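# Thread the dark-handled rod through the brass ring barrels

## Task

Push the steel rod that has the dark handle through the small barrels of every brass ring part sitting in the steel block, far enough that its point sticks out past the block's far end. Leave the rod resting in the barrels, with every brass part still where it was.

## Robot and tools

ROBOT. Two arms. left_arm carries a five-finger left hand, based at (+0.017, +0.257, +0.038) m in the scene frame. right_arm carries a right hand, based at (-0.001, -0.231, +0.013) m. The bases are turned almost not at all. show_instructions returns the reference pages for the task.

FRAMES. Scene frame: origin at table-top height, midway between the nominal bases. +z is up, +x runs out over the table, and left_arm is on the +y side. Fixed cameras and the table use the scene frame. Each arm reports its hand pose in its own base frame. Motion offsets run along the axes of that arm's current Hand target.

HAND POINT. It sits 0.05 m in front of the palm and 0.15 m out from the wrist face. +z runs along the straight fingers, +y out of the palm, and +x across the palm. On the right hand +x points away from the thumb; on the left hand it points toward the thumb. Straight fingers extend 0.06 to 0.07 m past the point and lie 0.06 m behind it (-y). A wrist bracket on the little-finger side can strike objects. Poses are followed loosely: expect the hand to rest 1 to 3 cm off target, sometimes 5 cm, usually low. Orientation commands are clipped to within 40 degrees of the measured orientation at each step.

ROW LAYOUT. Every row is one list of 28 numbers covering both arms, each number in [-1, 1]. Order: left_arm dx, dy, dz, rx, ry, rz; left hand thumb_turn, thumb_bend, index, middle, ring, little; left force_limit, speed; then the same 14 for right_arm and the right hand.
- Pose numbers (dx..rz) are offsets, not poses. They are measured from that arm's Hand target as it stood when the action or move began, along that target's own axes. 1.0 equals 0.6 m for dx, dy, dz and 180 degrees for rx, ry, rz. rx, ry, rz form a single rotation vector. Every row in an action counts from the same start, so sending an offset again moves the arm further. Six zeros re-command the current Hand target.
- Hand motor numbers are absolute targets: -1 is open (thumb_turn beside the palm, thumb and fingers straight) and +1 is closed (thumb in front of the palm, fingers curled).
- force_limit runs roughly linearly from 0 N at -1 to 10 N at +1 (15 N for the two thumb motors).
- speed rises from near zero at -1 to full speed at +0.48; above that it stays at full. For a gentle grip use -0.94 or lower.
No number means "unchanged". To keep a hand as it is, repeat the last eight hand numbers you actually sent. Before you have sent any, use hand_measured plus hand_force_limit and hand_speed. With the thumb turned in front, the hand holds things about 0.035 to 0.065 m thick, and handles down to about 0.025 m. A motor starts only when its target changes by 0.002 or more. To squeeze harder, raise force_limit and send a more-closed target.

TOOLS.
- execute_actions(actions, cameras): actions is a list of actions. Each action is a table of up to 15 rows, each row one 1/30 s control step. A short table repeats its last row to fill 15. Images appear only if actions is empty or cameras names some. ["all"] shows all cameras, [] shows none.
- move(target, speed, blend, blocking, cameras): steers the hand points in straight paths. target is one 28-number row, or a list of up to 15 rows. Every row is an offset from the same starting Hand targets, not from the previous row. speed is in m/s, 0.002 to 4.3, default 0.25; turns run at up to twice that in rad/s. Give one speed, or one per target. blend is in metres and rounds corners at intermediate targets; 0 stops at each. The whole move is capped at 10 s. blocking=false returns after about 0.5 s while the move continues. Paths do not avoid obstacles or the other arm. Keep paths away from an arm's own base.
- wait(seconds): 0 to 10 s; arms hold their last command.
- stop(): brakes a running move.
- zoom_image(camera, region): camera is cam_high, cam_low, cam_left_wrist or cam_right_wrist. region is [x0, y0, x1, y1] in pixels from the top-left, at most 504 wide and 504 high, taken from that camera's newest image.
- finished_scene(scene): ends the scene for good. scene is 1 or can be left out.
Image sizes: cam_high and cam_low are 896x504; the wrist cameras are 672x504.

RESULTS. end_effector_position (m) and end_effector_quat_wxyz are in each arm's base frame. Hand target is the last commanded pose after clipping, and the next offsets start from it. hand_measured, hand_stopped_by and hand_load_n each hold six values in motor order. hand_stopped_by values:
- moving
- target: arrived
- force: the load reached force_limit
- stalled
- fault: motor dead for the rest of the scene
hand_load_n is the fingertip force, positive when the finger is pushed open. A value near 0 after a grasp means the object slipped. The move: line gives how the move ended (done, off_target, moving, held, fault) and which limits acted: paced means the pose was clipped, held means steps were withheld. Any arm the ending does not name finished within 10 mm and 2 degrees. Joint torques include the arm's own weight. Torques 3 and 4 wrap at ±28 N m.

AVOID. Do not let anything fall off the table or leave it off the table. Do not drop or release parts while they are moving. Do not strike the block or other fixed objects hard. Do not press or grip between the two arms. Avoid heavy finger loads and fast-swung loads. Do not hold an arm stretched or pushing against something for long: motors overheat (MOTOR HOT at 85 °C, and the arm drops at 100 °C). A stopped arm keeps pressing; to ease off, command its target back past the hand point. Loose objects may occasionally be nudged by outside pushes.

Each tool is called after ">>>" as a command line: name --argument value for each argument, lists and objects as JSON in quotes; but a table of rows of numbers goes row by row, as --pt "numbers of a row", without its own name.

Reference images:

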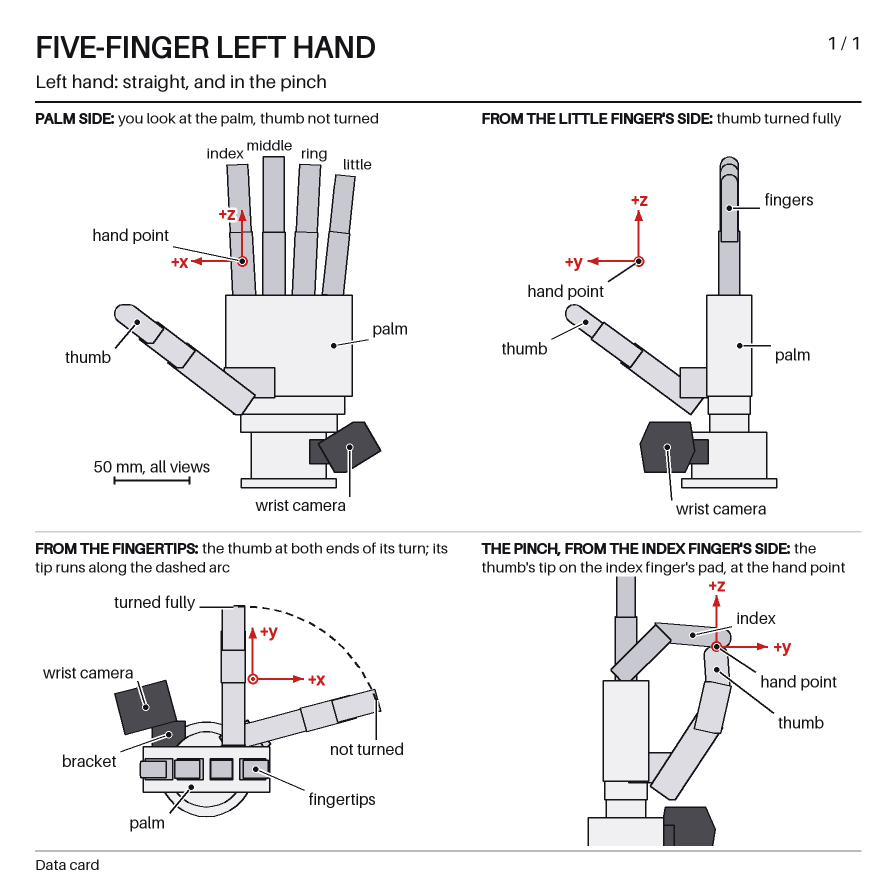

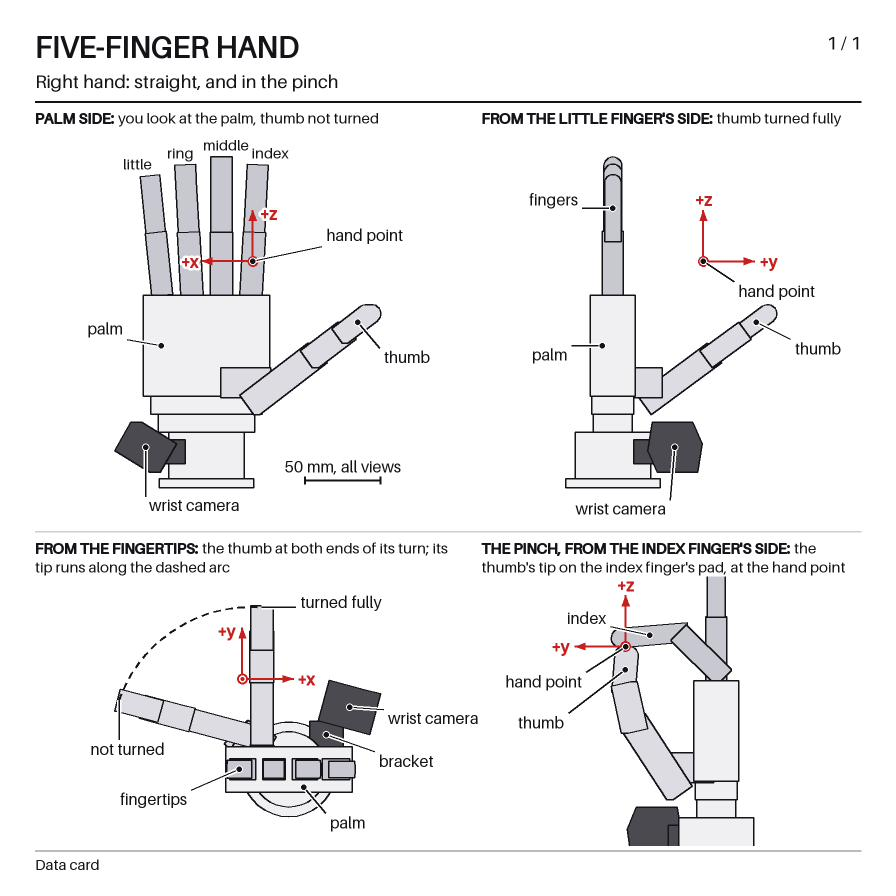

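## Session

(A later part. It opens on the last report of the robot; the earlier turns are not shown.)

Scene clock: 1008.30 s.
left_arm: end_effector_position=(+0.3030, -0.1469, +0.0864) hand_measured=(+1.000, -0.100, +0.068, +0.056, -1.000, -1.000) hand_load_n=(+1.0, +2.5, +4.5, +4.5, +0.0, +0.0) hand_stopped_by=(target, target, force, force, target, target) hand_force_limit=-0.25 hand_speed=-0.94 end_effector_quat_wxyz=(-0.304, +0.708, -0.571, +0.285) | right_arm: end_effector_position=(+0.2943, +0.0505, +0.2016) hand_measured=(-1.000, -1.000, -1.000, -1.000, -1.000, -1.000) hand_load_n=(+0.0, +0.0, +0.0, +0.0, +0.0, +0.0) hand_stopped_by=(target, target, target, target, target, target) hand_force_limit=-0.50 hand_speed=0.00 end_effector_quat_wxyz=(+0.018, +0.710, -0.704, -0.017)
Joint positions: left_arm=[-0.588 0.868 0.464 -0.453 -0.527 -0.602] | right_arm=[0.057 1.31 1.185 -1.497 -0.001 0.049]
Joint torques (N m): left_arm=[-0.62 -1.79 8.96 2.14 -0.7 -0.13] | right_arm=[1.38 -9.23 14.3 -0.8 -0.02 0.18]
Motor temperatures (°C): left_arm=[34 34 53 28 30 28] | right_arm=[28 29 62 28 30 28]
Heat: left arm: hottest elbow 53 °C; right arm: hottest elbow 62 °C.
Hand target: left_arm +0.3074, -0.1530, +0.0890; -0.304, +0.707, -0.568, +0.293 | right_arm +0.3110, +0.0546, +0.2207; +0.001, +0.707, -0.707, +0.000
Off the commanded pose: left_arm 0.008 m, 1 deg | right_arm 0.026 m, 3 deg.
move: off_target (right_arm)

>>> wait --seconds 0 --cameras '["cam_right_wrist","cam_left_wrist","cam_low"]'

>>> zoom_image --camera "cam_right_wrist" --region '[240, 240, 310, 300]'

>>> zoom_image --camera "cam_right_wrist" --region '[200, 140, 340, 420]'

>>> zoom_image --camera "cam_left_wrist" --region '[340, 390, 440, 504]'

>>> zoom_image --camera "cam_low" --region '[385, 200, 445, 235]'

Scene clock: 1011.23 s.
left_arm: end_effector_position=(+0.3030, -0.1469, +0.0864) hand_measured=(+1.000, -0.100, +0.068, +0.056, -1.000, -1.000) hand_load_n=(+1.0, +2.5, +5.0, +4.0, +0.0, +0.0) hand_stopped_by=(target, target, force, force, target, target) hand_force_limit=-0.25 hand_speed=-0.94 end_effector_quat_wxyz=(-0.304, +0.708, -0.571, +0.285) | right_arm: end_effector_position=(+0.2943, +0.0505, +0.2016) hand_measured=(-1.000, -1.000, -1.000, -1.000, -1.000, -1.000) hand_load_n=(+0.0, +0.0, +0.0, +0.0, +0.0, +0.0) hand_stopped_by=(target, target, target, target, target, target) hand_force_limit=-0.50 hand_speed=0.00 end_effector_quat_wxyz=(+0.018, +0.710, -0.704, -0.017)
Joint positions: left_arm=[-0.588 0.868 0.464 -0.453 -0.527 -0.602] | right_arm=[0.057 1.31 1.185 -1.497 -0.001 0.049]
Joint torques (N m): left_arm=[-0.62 -1.85 8.92 2.21 -0.72 -0.09] | right_arm=[1.38 -9.23 14.3 -0.8 -0.02 0.18]
Motor temperatures (°C): left_arm=[34 34 52 28 30 28] | right_arm=[28 29 62 28 30 28]
Heat: left arm: hottest elbow 52 °C; right arm: hottest elbow 62 °C.
Hand target: left_arm +0.3074, -0.1530, +0.0890; -0.304, +0.707, -0.568, +0.293 | right_arm +0.3110, +0.0546, +0.2207; +0.001, +0.707, -0.707, +0.000
Off the commanded pose: left_arm 0.008 m, 1 deg | right_arm 0.026 m, 3 deg.
Images, in order (width x height): cam_low 896x504, cam_left_wrist 672x504, cam_right_wrist 672x504.

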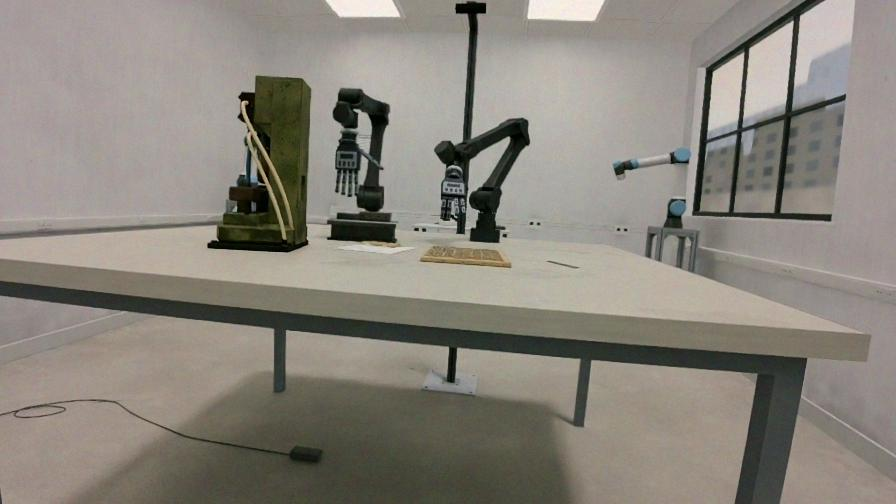

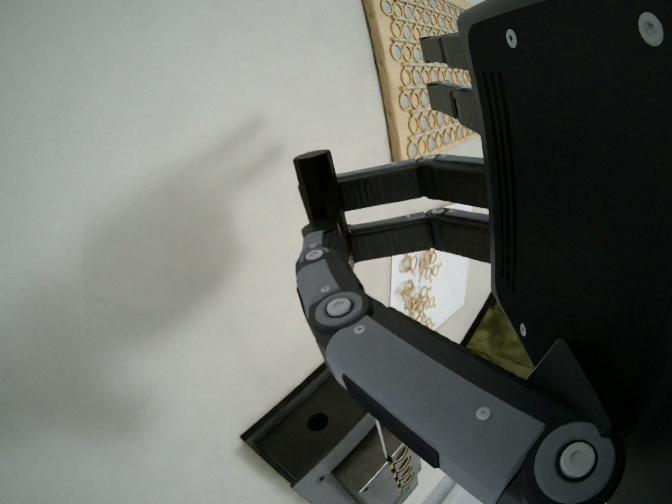

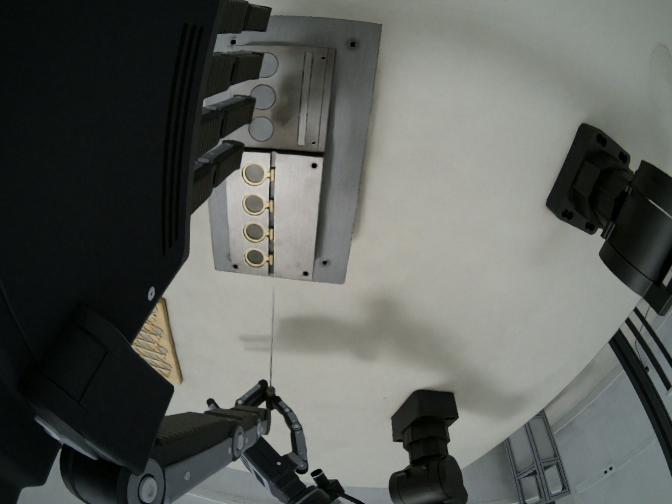

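Scaled by 7.200 from the camera's 672x504 image, which has a finer 960x720 frame.

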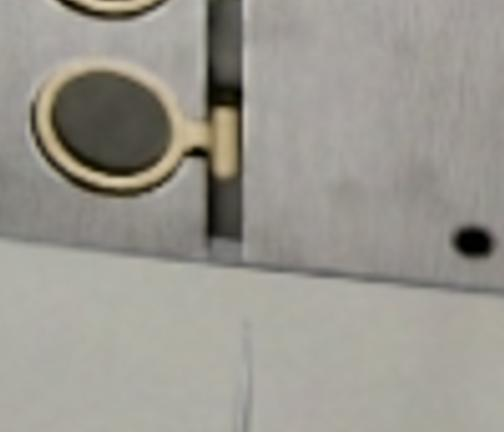

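Scaled by 1.800 from the camera's 672x504 image, which has a finer 960x720 frame.

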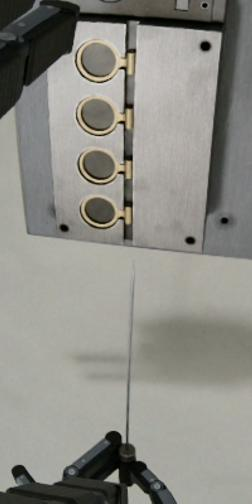

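Scaled by 4.421 from the camera's 672x504 image, which has a finer 960x720 frame.

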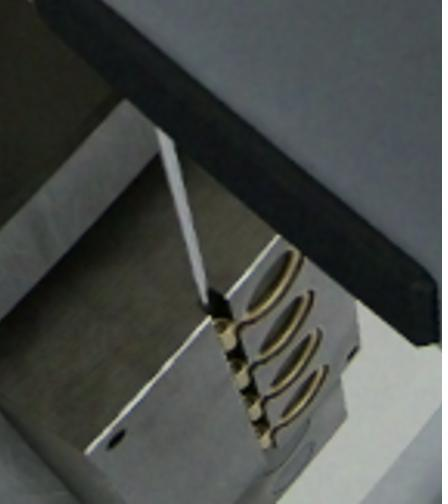

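Scaled by 8.400 from the camera's 896x504 image, which has a finer 1280x720 frame.

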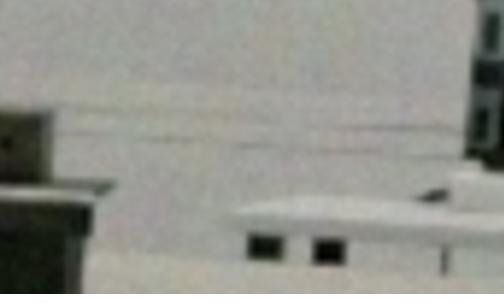

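>>> move --pt "-0.0026 -0.0263 -0.0210 0.0002 -0.0019 -0.0038 1 -0.1 0.39 0.5 -1.0 -1.0 -0.25 -0.94 0 0 0 0 0 0 -1 -1 -1 -1 -1 -1 -0.5 0.0" --pt "-0.0002 0.0025 0.0021 0.0002 -0.0019 -0.0038 1 -0.1 0.39 0.5 -1.0 -1.0 -0.25 -0.94 0 0 0 0 0 0 -1 -1 -1 -1 -1 -1 -0.5 0.0" --speed 0.04 --cameras '["cam_right_wrist","cam_left_wrist","cam_low"]'

>>> zoom_image --camera "cam_right_wrist" --region '[240, 240, 310, 300]'

>>> zoom_image --camera "cam_right_wrist" --region '[200, 140, 340, 420]'

>>> zoom_image --camera "cam_left_wrist" --region '[340, 390, 440, 504]'

>>> zoom_image --camera "cam_low" --region '[385, 200, 445, 235]'

Scene clock: 1025.83 s.
left_arm: end_effector_position=(+0.3045, -0.1467, +0.0861) hand_measured=(+1.000, -0.100, +0.068, +0.056, -1.000, -1.000) hand_load_n=(+1.0, +2.5, +4.5, +4.5, +0.0, +0.0) hand_stopped_by=(target, target, force, force, target, target) hand_force_limit=-0.25 hand_speed=-0.94 end_effector_quat_wxyz=(-0.304, +0.713, -0.564, +0.285) | right_arm: end_effector_position=(+0.2943, +0.0505, +0.2016) hand_measured=(-1.000, -1.000, -1.000, -1.000, -1.000, -1.000) hand_load_n=(+0.0, +0.0, -0.5, +0.0, +0.0, +0.0) hand_stopped_by=(target, target, target, target, target, target) hand_force_limit=-0.50 hand_speed=0.00 end_effector_quat_wxyz=(+0.018, +0.710, -0.704, -0.017)
Joint positions: left_arm=[-0.588 0.873 0.464 -0.45 -0.534 -0.618] | right_arm=[0.057 1.31 1.185 -1.497 -0.001 0.049]
Joint torques (N m): left_arm=[-1.14 -1.85 8.69 2.24 -0.73 -0.13] | right_arm=[1.38 -9.17 14.3 -0.81 -0.02 0.19]
Motor temperatures (°C): left_arm=[34 34 50 28 30 28] | right_arm=[28 29 62 28 30 28]
Heat: left arm: hottest elbow 50 °C; right arm: hottest elbow 62 °C.
Hand target: left_arm +0.3074, -0.1530, +0.0870; -0.304, +0.711, -0.562, +0.293 | right_arm +0.3110, +0.0546, +0.2207; +0.001, +0.707, -0.707, +0.000
Off the commanded pose: left_arm 0.007 m, 1 deg | right_arm 0.026 m, 3 deg.
move: off_target (right_arm)
Images, in order (width x height): cam_low 896x504, cam_left_wrist 672x504, cam_right_wrist 672x504.

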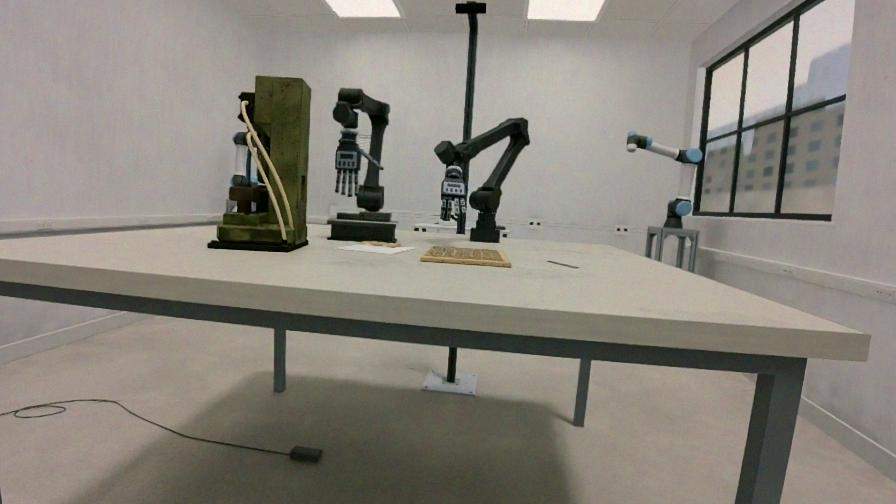

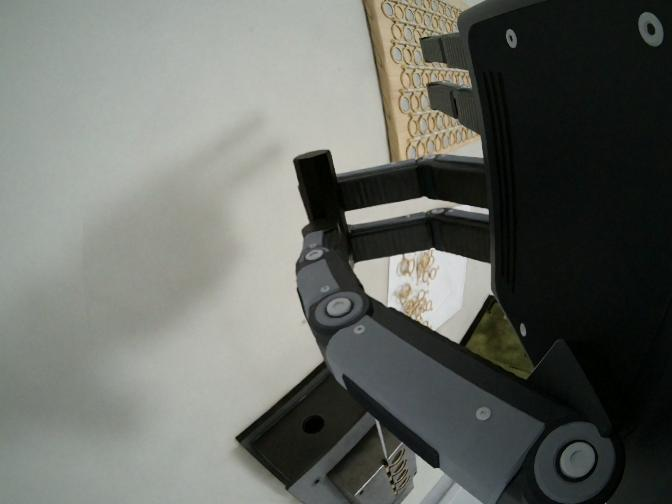

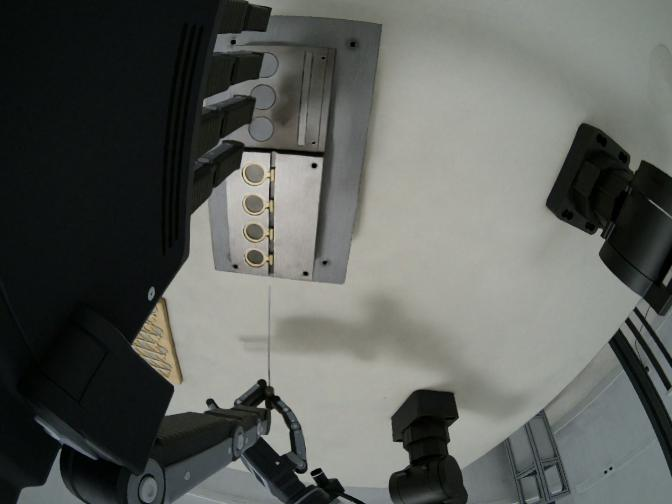

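Scaled by 7.200 from the camera's 672x504 image, which has a finer 960x720 frame.

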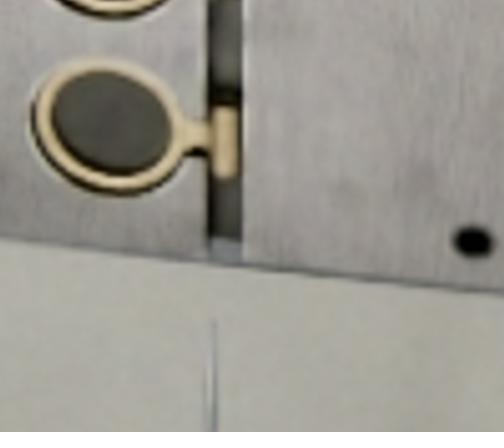

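Scaled by 1.800 from the camera's 672x504 image, which has a finer 960x720 frame.

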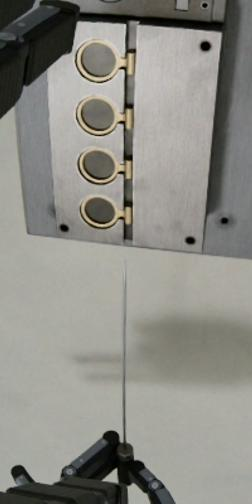

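Scaled by 4.421 from the camera's 672x504 image, which has a finer 960x720 frame.

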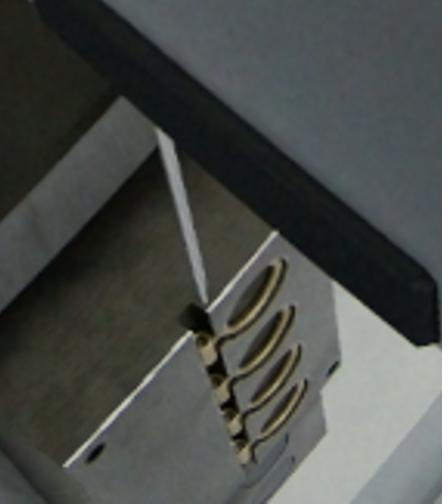

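Scaled by 8.400 from the camera's 896x504 image, which has a finer 1280x720 frame.

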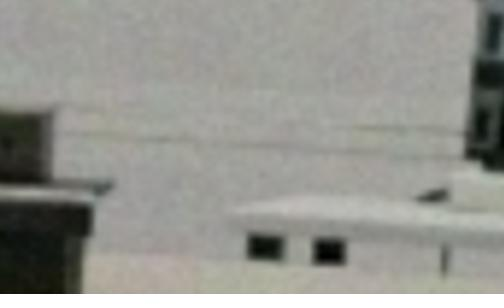

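>>> move --pt "-0.0026 -0.0263 -0.0210 -0.0002 0.0021 0.0018 1 -0.1 0.39 0.5 -1.0 -1.0 -0.25 -0.94 0 0 0 0 0 0 -1 -1 -1 -1 -1 -1 -0.5 0.0" --pt "-0.0005 0.0051 0.0043 -0.0002 0.0021 0.0018 1 -0.1 0.39 0.5 -1.0 -1.0 -0.25 -0.94 0 0 0 0 0 0 -1 -1 -1 -1 -1 -1 -0.5 0.0" --speed 0.04 --cameras '["cam_right_wrist","cam_left_wrist","cam_low"]'

>>> zoom_image --camera "cam_right_wrist" --region '[240, 240, 310, 300]'

>>> zoom_image --camera "cam_right_wrist" --region '[200, 140, 340, 420]'

>>> zoom_image --camera "cam_left_wrist" --region '[340, 390, 440, 504]'

>>> zoom_image --camera "cam_low" --region '[385, 200, 445, 235]'

Scene clock: 1036.80 s.
left_arm: end_effector_position=(+0.3028, -0.1470, +0.0798) hand_measured=(+1.000, -0.100, +0.068, +0.056, -1.000, -1.000) hand_load_n=(+1.0, +2.5, +5.0, +4.0, +0.0, +0.0) hand_stopped_by=(target, target, force, force, target, target) hand_force_limit=-0.25 hand_speed=-0.94 end_effector_quat_wxyz=(-0.302, +0.711, -0.567, +0.286) | right_arm: end_effector_position=(+0.2943, +0.0505, +0.2016) hand_measured=(-1.000, -1.000, -1.000, -1.000, -1.000, -1.000) hand_load_n=(+0.0, +0.0, +0.0, +0.0, +0.0, +0.0) hand_stopped_by=(target, target, target, target, target, target) hand_force_limit=-0.50 hand_speed=0.00 end_effector_quat_wxyz=(+0.018, +0.710, -0.704, -0.017)
Joint positions: left_arm=[-0.588 0.879 0.449 -0.429 -0.528 -0.612] | right_arm=[0.057 1.31 1.185 -1.497 -0.001 0.049]
Joint torques (N m): left_arm=[-0.21 -2.02 8.84 2.14 -0.66 -0.1] | right_arm=[1.38 -9.23 14.3 -0.8 -0.02 0.19]
Motor temperatures (°C): left_arm=[34 34 49 28 30 28] | right_arm=[28 29 62 28 30 28]
Heat: left arm: hottest elbow 49 °C; right arm: hottest elbow 62 °C.
Hand target: left_arm +0.3074, -0.1530, +0.0830; -0.303, +0.709, -0.565, +0.294 | right_arm +0.3110, +0.0546, +0.2207; +0.001, +0.707, -0.707, +0.000
Off the commanded pose: left_arm 0.008 m, 1 deg | right_arm 0.026 m, 3 deg.
move: off_target (right_arm)
Images, in order (width x height): cam_low 896x504, cam_left_wrist 672x504, cam_right_wrist 672x504.

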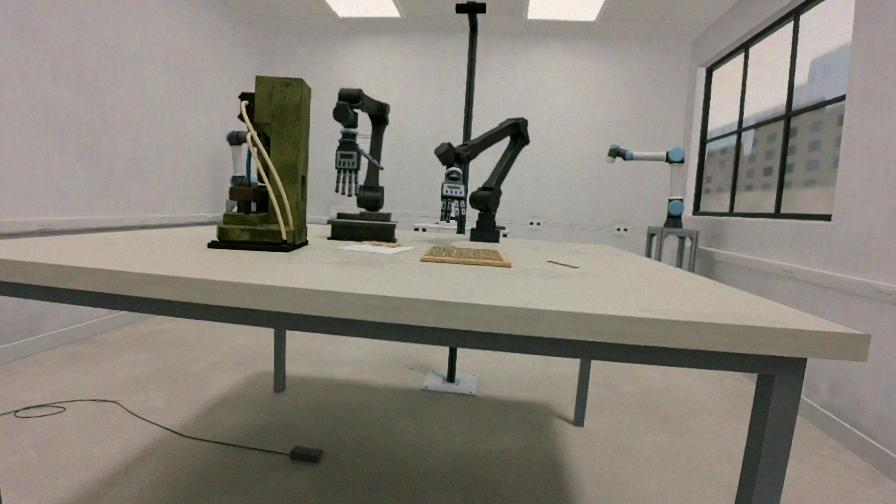

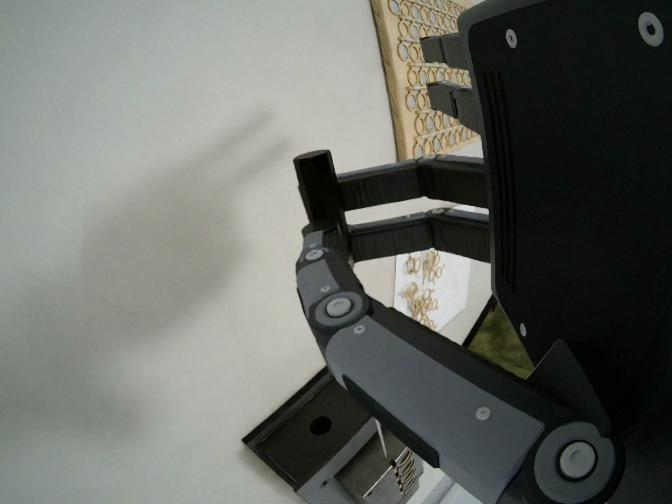

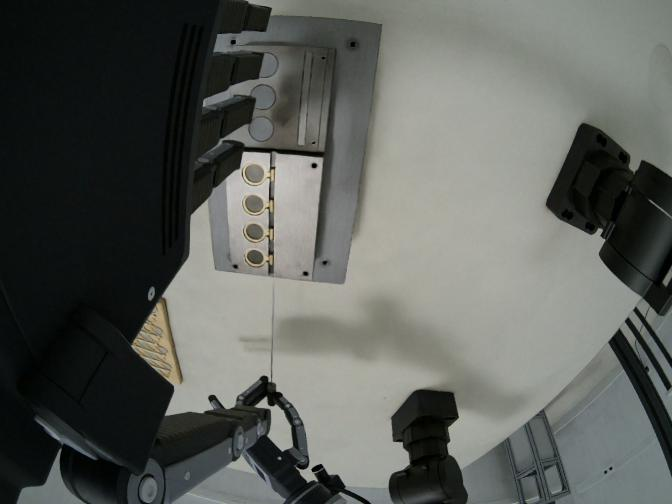

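Scaled by 7.200 from the camera's 672x504 image, which has a finer 960x720 frame.

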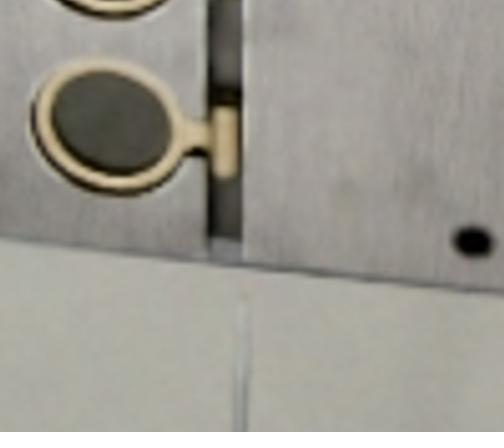

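Scaled by 1.800 from the camera's 672x504 image, which has a finer 960x720 frame.

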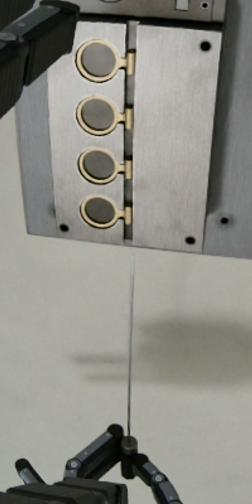

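Scaled by 4.421 from the camera's 672x504 image, which has a finer 960x720 frame.

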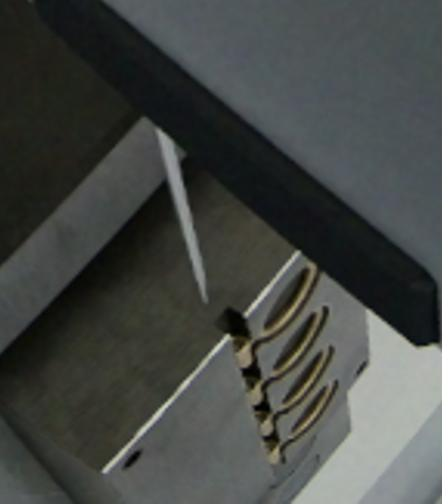

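Scaled by 8.400 from the camera's 896x504 image, which has a finer 1280x720 frame.

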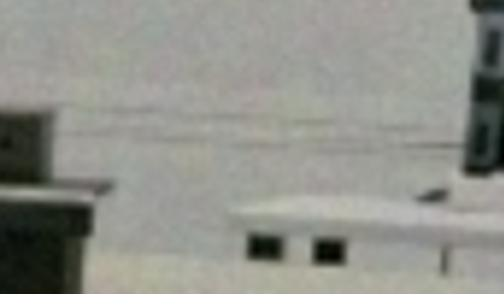

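>>> move --pt "-0.0026 -0.0263 -0.0210 0.0001 -0.0008 -0.0007 1 -0.1 0.39 0.5 -1.0 -1.0 -0.25 -0.94 0 0 0 0 0 0 -1 -1 -1 -1 -1 -1 -0.5 0.0" --pt "0.0005 -0.0036 -0.0009 0.0001 -0.0008 -0.0007 1 -0.1 0.39 0.5 -1.0 -1.0 -0.25 -0.94 0 0 0 0 0 0 -1 -1 -1 -1 -1 -1 -0.5 0.0" --speed 0.04 --cameras '["cam_right_wrist","cam_left_wrist","cam_low"]'

>>> zoom_image --camera "cam_right_wrist" --region '[240, 240, 310, 300]'

>>> zoom_image --camera "cam_left_wrist" --region '[340, 390, 440, 504]'

>>> zoom_image --camera "cam_low" --region '[385, 200, 445, 235]'

Scene clock: 1048.27 s.
left_arm: end_effector_position=(+0.3015, -0.1461, +0.0792) hand_measured=(+1.000, -0.100, +0.068, +0.056, -1.000, -1.000) hand_load_n=(+1.0, +2.0, +4.5, +4.0, +0.0, +0.0) hand_stopped_by=(target, target, force, force, target, target) hand_force_limit=-0.25 hand_speed=-0.94 end_effector_quat_wxyz=(-0.302, +0.711, -0.568, +0.283) | right_arm: end_effector_position=(+0.2943, +0.0505, +0.2016) hand_measured=(-1.000, -1.000, -1.000, -1.000, -1.000, -1.000) hand_load_n=(+0.0, -0.5, +0.0, +0.0, +0.0, +0.0) hand_stopped_by=(target, target, target, target, target, target) hand_force_limit=-0.50 hand_speed=0.00 end_effector_quat_wxyz=(+0.018, +0.710, -0.704, -0.017)
Joint positions: left_arm=[-0.588 0.877 0.449 -0.436 -0.528 -0.612] | right_arm=[0.057 1.31 1.185 -1.497 -0.001 0.049]
Joint torques (N m): left_arm=[-0.79 -1.79 9.35 2.21 -0.7 -0.1] | right_arm=[1.38 -9.17 14.3 -0.8 -0.02 0.19]
Motor temperatures (°C): left_arm=[34 33 49 28 30 28] | right_arm=[28 29 62 28 30 28]
Heat: left arm: hottest elbow 49 °C; right arm: hottest elbow 62 °C.
Hand target: left_arm +0.3084, -0.1530, +0.0850; -0.303, +0.710, -0.564, +0.294 | right_arm +0.3110, +0.0546, +0.2207; +0.001, +0.707, -0.707, +0.000
Off the commanded pose: left_arm 0.011 m, 1 deg | right_arm 0.026 m, 3 deg.
move: off_target (left_arm, right_arm)
Images, in order (width x height): cam_low 896x504, cam_left_wrist 672x504, cam_right_wrist 672x504.

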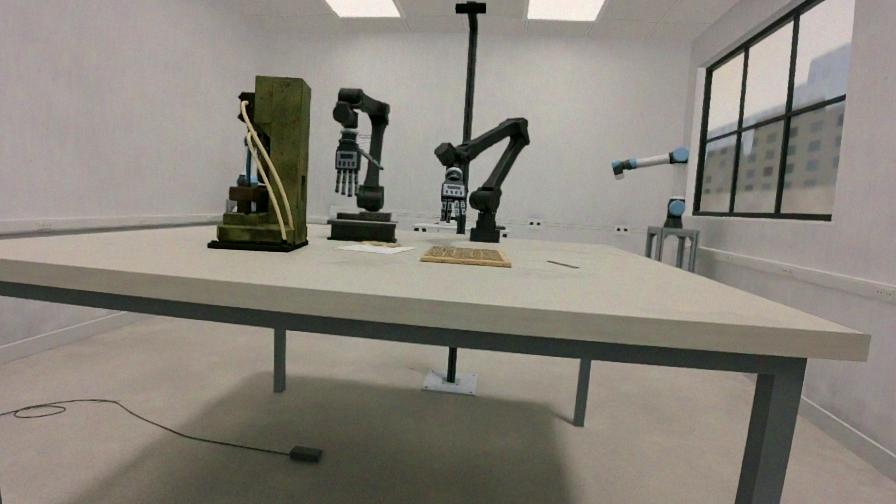

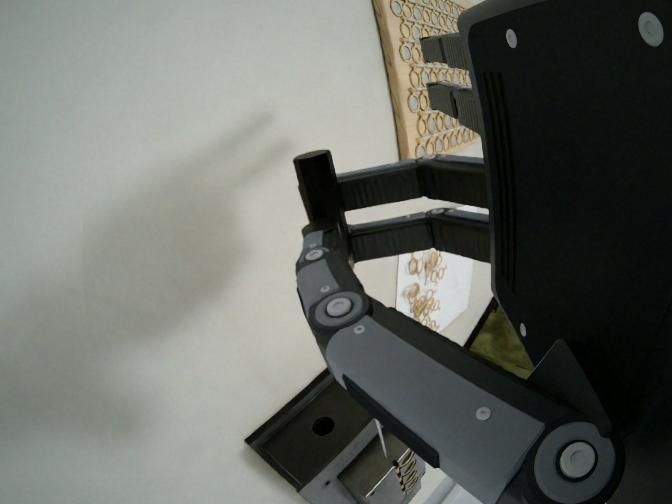

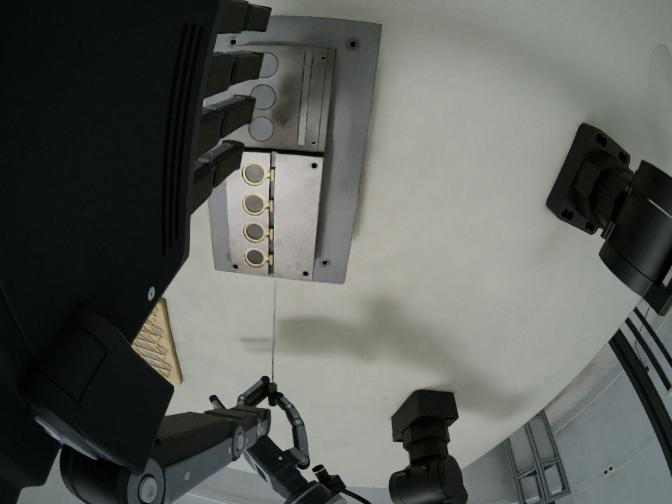

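Scaled by 7.200 from the camera's 672x504 image, which has a finer 960x720 frame.

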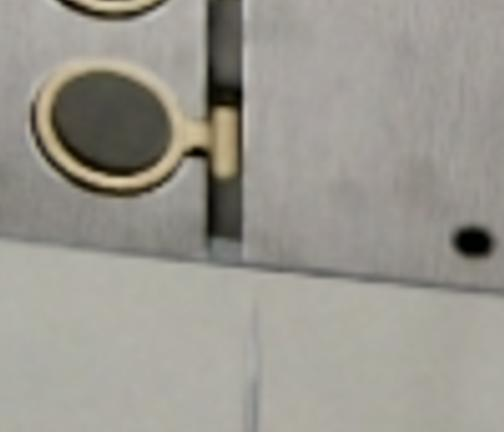

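Scaled by 4.421 from the camera's 672x504 image, which has a finer 960x720 frame.

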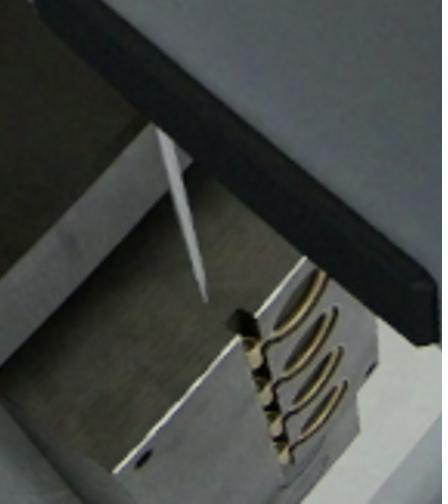

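Scaled by 8.400 from the camera's 896x504 image, which has a finer 1280x720 frame.

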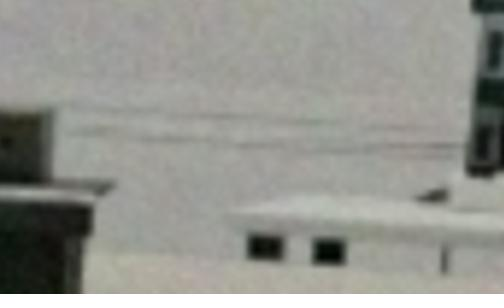

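>>> move --pt "-0.0008 -0.0453 -0.0372 0 0 0 1 -0.1 0.39 0.5 -1.0 -1.0 -0.25 -0.94 0 0 0 0 0 0 -1 -1 -1 -1 -1 -1 -0.5 0.0" --pt "0 0 0 0 0 0 1 -0.1 0.39 0.5 -1.0 -1.0 -0.25 -0.94 0 0 0 0 0 0 -1 -1 -1 -1 -1 -1 -0.5 0.0" --speed 0.04 --cameras '["cam_right_wrist","cam_left_wrist","cam_low"]'

>>> zoom_image --camera "cam_right_wrist" --region '[240, 240, 310, 300]'

>>> zoom_image --camera "cam_left_wrist" --region '[340, 390, 440, 504]'

>>> zoom_image --camera "cam_low" --region '[385, 200, 445, 235]'

Scene clock: 1057.97 s.
left_arm: end_effector_position=(+0.3035, -0.1474, +0.0818) hand_measured=(+1.000, -0.100, +0.068, +0.056, -1.000, -1.000) hand_load_n=(+0.5, +2.5, +4.5, +4.5, +0.0, +0.0) hand_stopped_by=(target, target, force, force, target, target) hand_force_limit=-0.25 hand_speed=-0.94 end_effector_quat_wxyz=(-0.302, +0.711, -0.567, +0.285) | right_arm: end_effector_position=(+0.2943, +0.0505, +0.2016) hand_measured=(-1.000, -1.000, -1.000, -1.000, -1.000, -1.000) hand_load_n=(+0.0, +0.0, +0.0, +0.0, +0.0, +0.0) hand_stopped_by=(target, target, target, target, target, target) hand_force_limit=-0.50 hand_speed=0.00 end_effector_quat_wxyz=(+0.018, +0.710, -0.704, -0.017)
Joint positions: left_arm=[-0.588 0.879 0.455 -0.436 -0.528 -0.612] | right_arm=[0.057 1.31 1.185 -1.497 -0.001 0.049]
Joint torques (N m): left_arm=[-0.21 -2.26 8.94 2.19 -0.72 -0.11] | right_arm=[1.32 -9.17 14.3 -0.8 -0.02 0.18]
Motor temperatures (°C): left_arm=[34 33 50 28 30 28] | right_arm=[28 29 62 28 30 28]
Heat: left arm: hottest elbow 50 °C; right arm: hottest elbow 62 °C.
Hand target: left_arm +0.3083, -0.1529, +0.0849; -0.303, +0.710, -0.564, +0.293 | right_arm +0.3110, +0.0546, +0.2207; +0.001, +0.707, -0.707, +0.000
Off the commanded pose: left_arm 0.008 m, 1 deg | right_arm 0.026 m, 3 deg.
move: off_target (right_arm)
Images, in order (width x height): cam_low 896x504, cam_left_wrist 672x504, cam_right_wrist 672x504.

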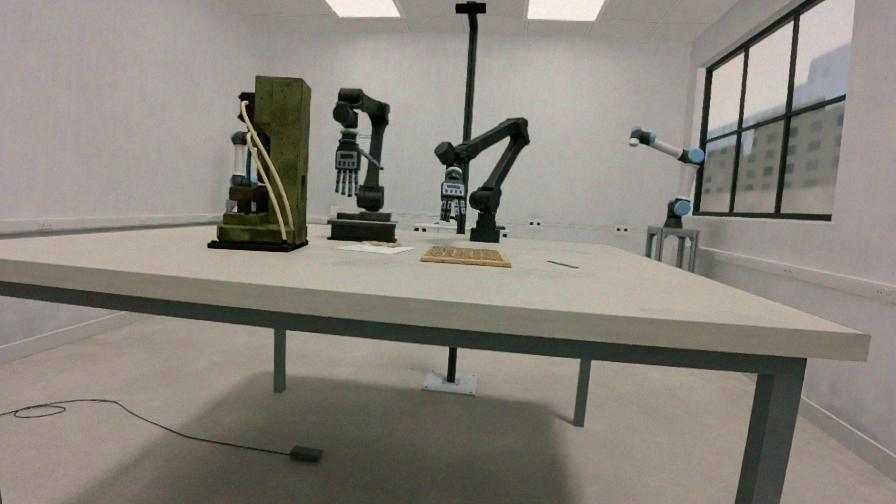

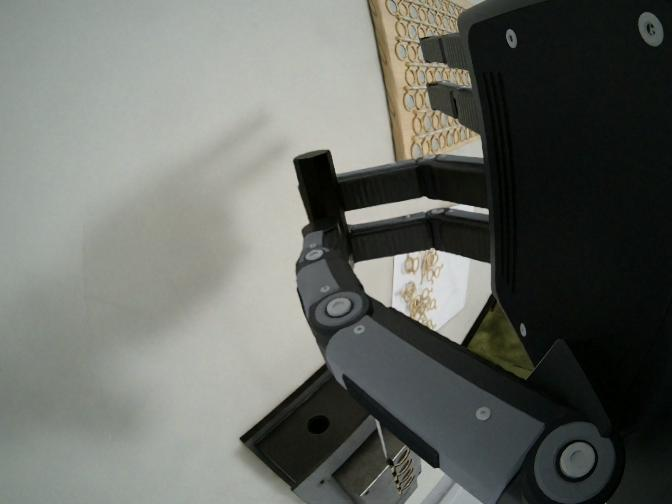

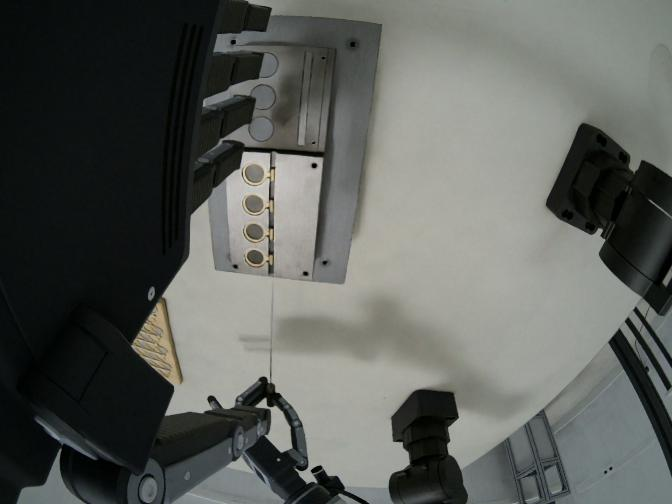

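Scaled by 7.200 from the camera's 672x504 image, which has a finer 960x720 frame.

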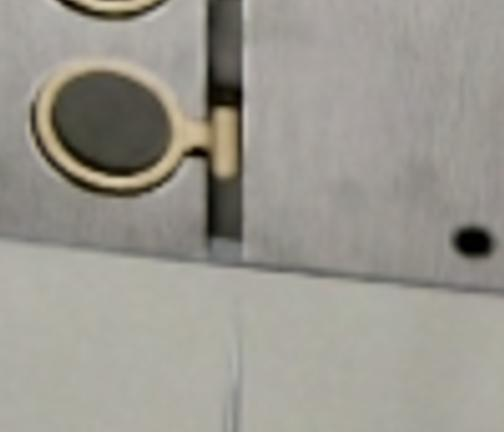

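Scaled by 4.421 from the camera's 672x504 image, which has a finer 960x720 frame.

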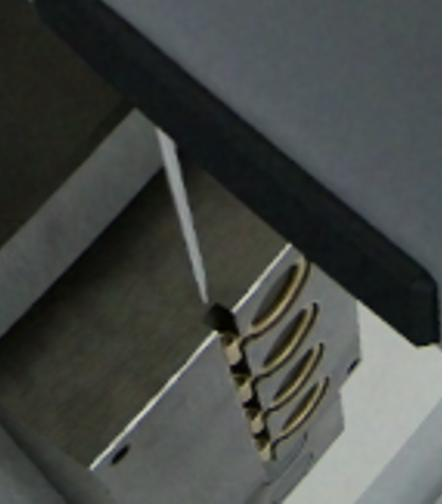

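Scaled by 8.400 from the camera's 896x504 image, which has a finer 1280x720 frame.

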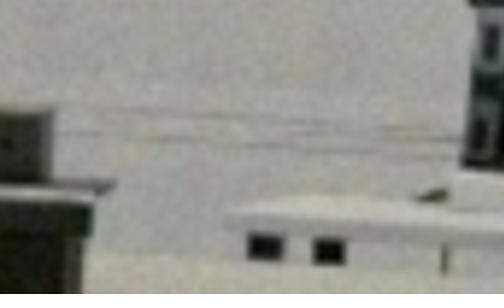

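>>> move --target '[0.0170,0,0.0019,0,0,0,1,-0.1,0.39,0.5,-1.0,-1.0,-0.25,-0.94,0,0,0,0,0,0,-1,-1,-1,-1,-1,-1,-0.5,0.0]' --speed 0.04 --cameras '["cam_right_wrist","cam_left_wrist"]'

>>> zoom_image --camera "cam_right_wrist" --region '[240, 240, 310, 300]'

>>> zoom_image --camera "cam_left_wrist" --region '[340, 390, 440, 504]'

Scene clock: 1066.50 s.
left_arm: end_effector_position=(+0.3014, -0.1506, +0.0739) hand_measured=(+1.000, -0.100, +0.068, +0.056, -1.000, -1.000) hand_load_n=(+1.0, +2.5, +5.0, +4.5, +0.0, +0.0) hand_stopped_by=(target, target, force, force, target, target) hand_force_limit=-0.25 hand_speed=-0.94 end_effector_quat_wxyz=(-0.303, +0.712, -0.569, +0.276) | right_arm: end_effector_position=(+0.2943, +0.0505, +0.2016) hand_measured=(-1.000, -1.000, -1.000, -1.000, -1.000, -1.000) hand_load_n=(+0.0, +0.0, +0.0, +0.0, -0.5, +0.0) hand_stopped_by=(target, target, target, target, target, target) hand_force_limit=-0.50 hand_speed=0.00 end_effector_quat_wxyz=(+0.018, +0.710, -0.704, -0.017)
Joint positions: left_arm=[-0.608 0.908 0.455 -0.436 -0.546 -0.632] | right_arm=[0.057 1.31 1.185 -1.497 -0.001 0.049]
Joint torques (N m): left_arm=[-1.32 -1.67 10.07 2.22 -0.75 -0.17] | right_arm=[1.38 -9.17 14.3 -0.8 -0.02 0.19]
Motor temperatures (°C): left_arm=[34 33 50 28 30 28] | right_arm=[28 29 63 28 30 28]
Heat: left arm: hottest elbow 50 °C; right arm: hottest elbow 63 °C.
Hand target: left_arm +0.3112, -0.1628, +0.0849; -0.303, +0.710, -0.564, +0.294 | right_arm +0.3110, +0.0546, +0.2207; +0.001, +0.707, -0.707, +0.000
Off the commanded pose: left_arm 0.019 m, 2 deg | right_arm 0.026 m, 3 deg.
move: off_target (left_arm, right_arm)
Images, in order (width x height): cam_left_wrist 672x504, cam_right_wrist 672x504.

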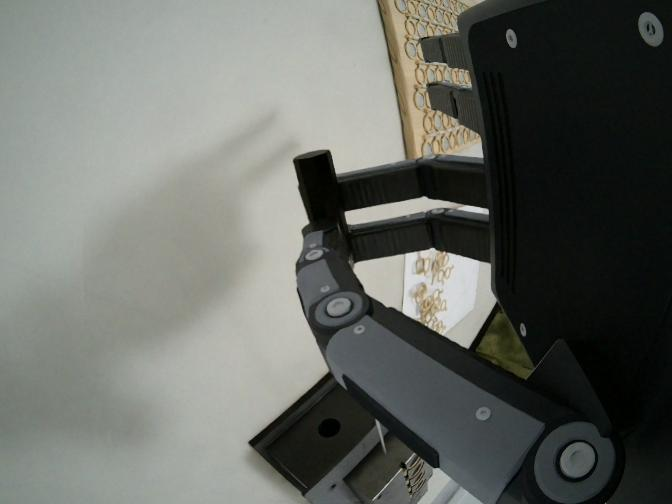

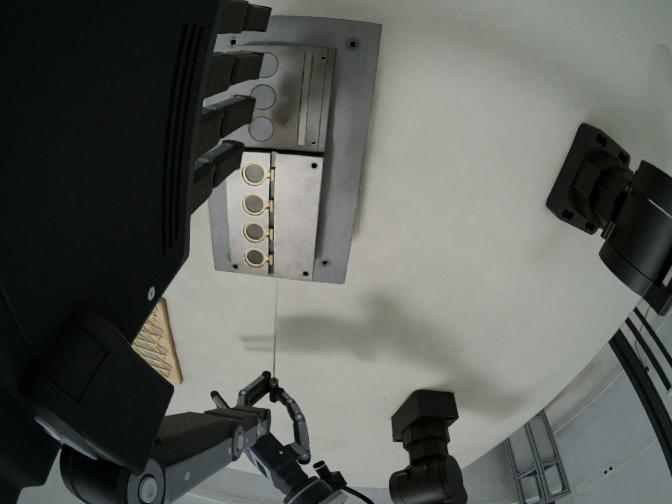

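Scaled by 7.200 from the camera's 672x504 image, which has a finer 960x720 frame.

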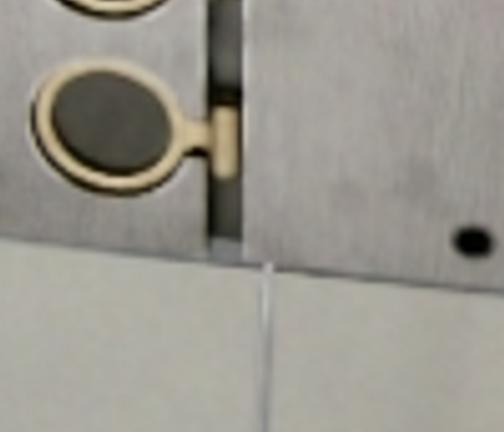

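Scaled by 4.421 from the camera's 672x504 image, which has a finer 960x720 frame.

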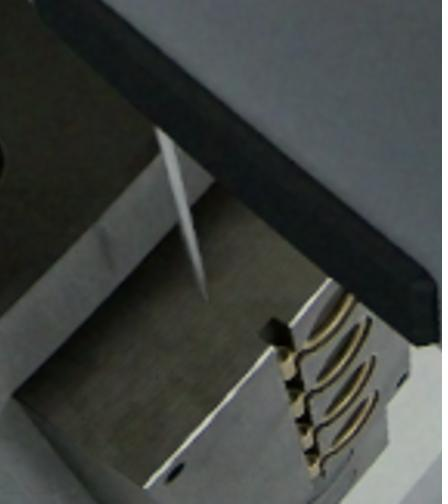

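>>> move --pt "-0.0947 0.0002 -0.0042 0 0 0 1 -0.1 0.39 0.5 -1.0 -1.0 -0.25 -0.94 0 0 0 0 0 0 -1 -1 -1 -1 -1 -1 -0.5 0.0" --pt "-0.0060 -0.0243 -0.0063 0 0 0 1 -0.1 0.39 0.5 -1.0 -1.0 -0.25 -0.94 0 0 0 0 0 0 -1 -1 -1 -1 -1 -1 -0.5 0.0" --speed 0.04

Scene clock: 1083.60 s.
left_arm: end_effector_position=(+0.3009, -0.1415, +0.0745) hand_measured=(+1.000, -0.100, +0.068, +0.056, -1.000, -1.000) hand_load_n=(+0.5, +2.5, +5.0, +4.5, +0.0, +0.0) hand_stopped_by=(target, target, force, force, target, target) hand_force_limit=-0.25 hand_speed=-0.94 end_effector_quat_wxyz=(-0.303, +0.713, -0.571, +0.274) | right_arm: end_effector_position=(+0.2943, +0.0505, +0.2016) hand_measured=(-1.000, -1.000, -1.000, -1.000, -1.000, -1.000) hand_load_n=(+0.0, +0.0, +0.0, +0.0, +0.0, +0.0) hand_stopped_by=(target, target, target, target, target, target) hand_force_limit=-0.50 hand_speed=0.00 end_effector_quat_wxyz=(+0.018, +0.710, -0.704, -0.017)
Joint positions: left_arm=[-0.576 0.886 0.447 -0.44 -0.523 -0.603] | right_arm=[0.057 1.31 1.185 -1.497 -0.001 0.049]
Joint torques (N m): left_arm=[-0.67 -1.38 12.7 1.31 -0.74 -0.15] | right_arm=[1.38 -9.23 14.3 -0.8 -0.02 0.18]
Motor temperatures (°C): left_arm=[34 33 50 28 30 28] | right_arm=[28 29 63 28 30 28]
Heat: left arm: hottest elbow 50 °C; right arm: hottest elbow 63 °C.
Hand target: left_arm +0.3168, -0.1571, +0.0983; -0.303, +0.710, -0.564, +0.294 | right_arm +0.3110, +0.0546, +0.2207; +0.001, +0.707, -0.707, +0.000
Off the commanded pose: left_arm 0.032 m, 2 deg | right_arm 0.026 m, 3 deg.
move: off_target (left_arm, right_arm)


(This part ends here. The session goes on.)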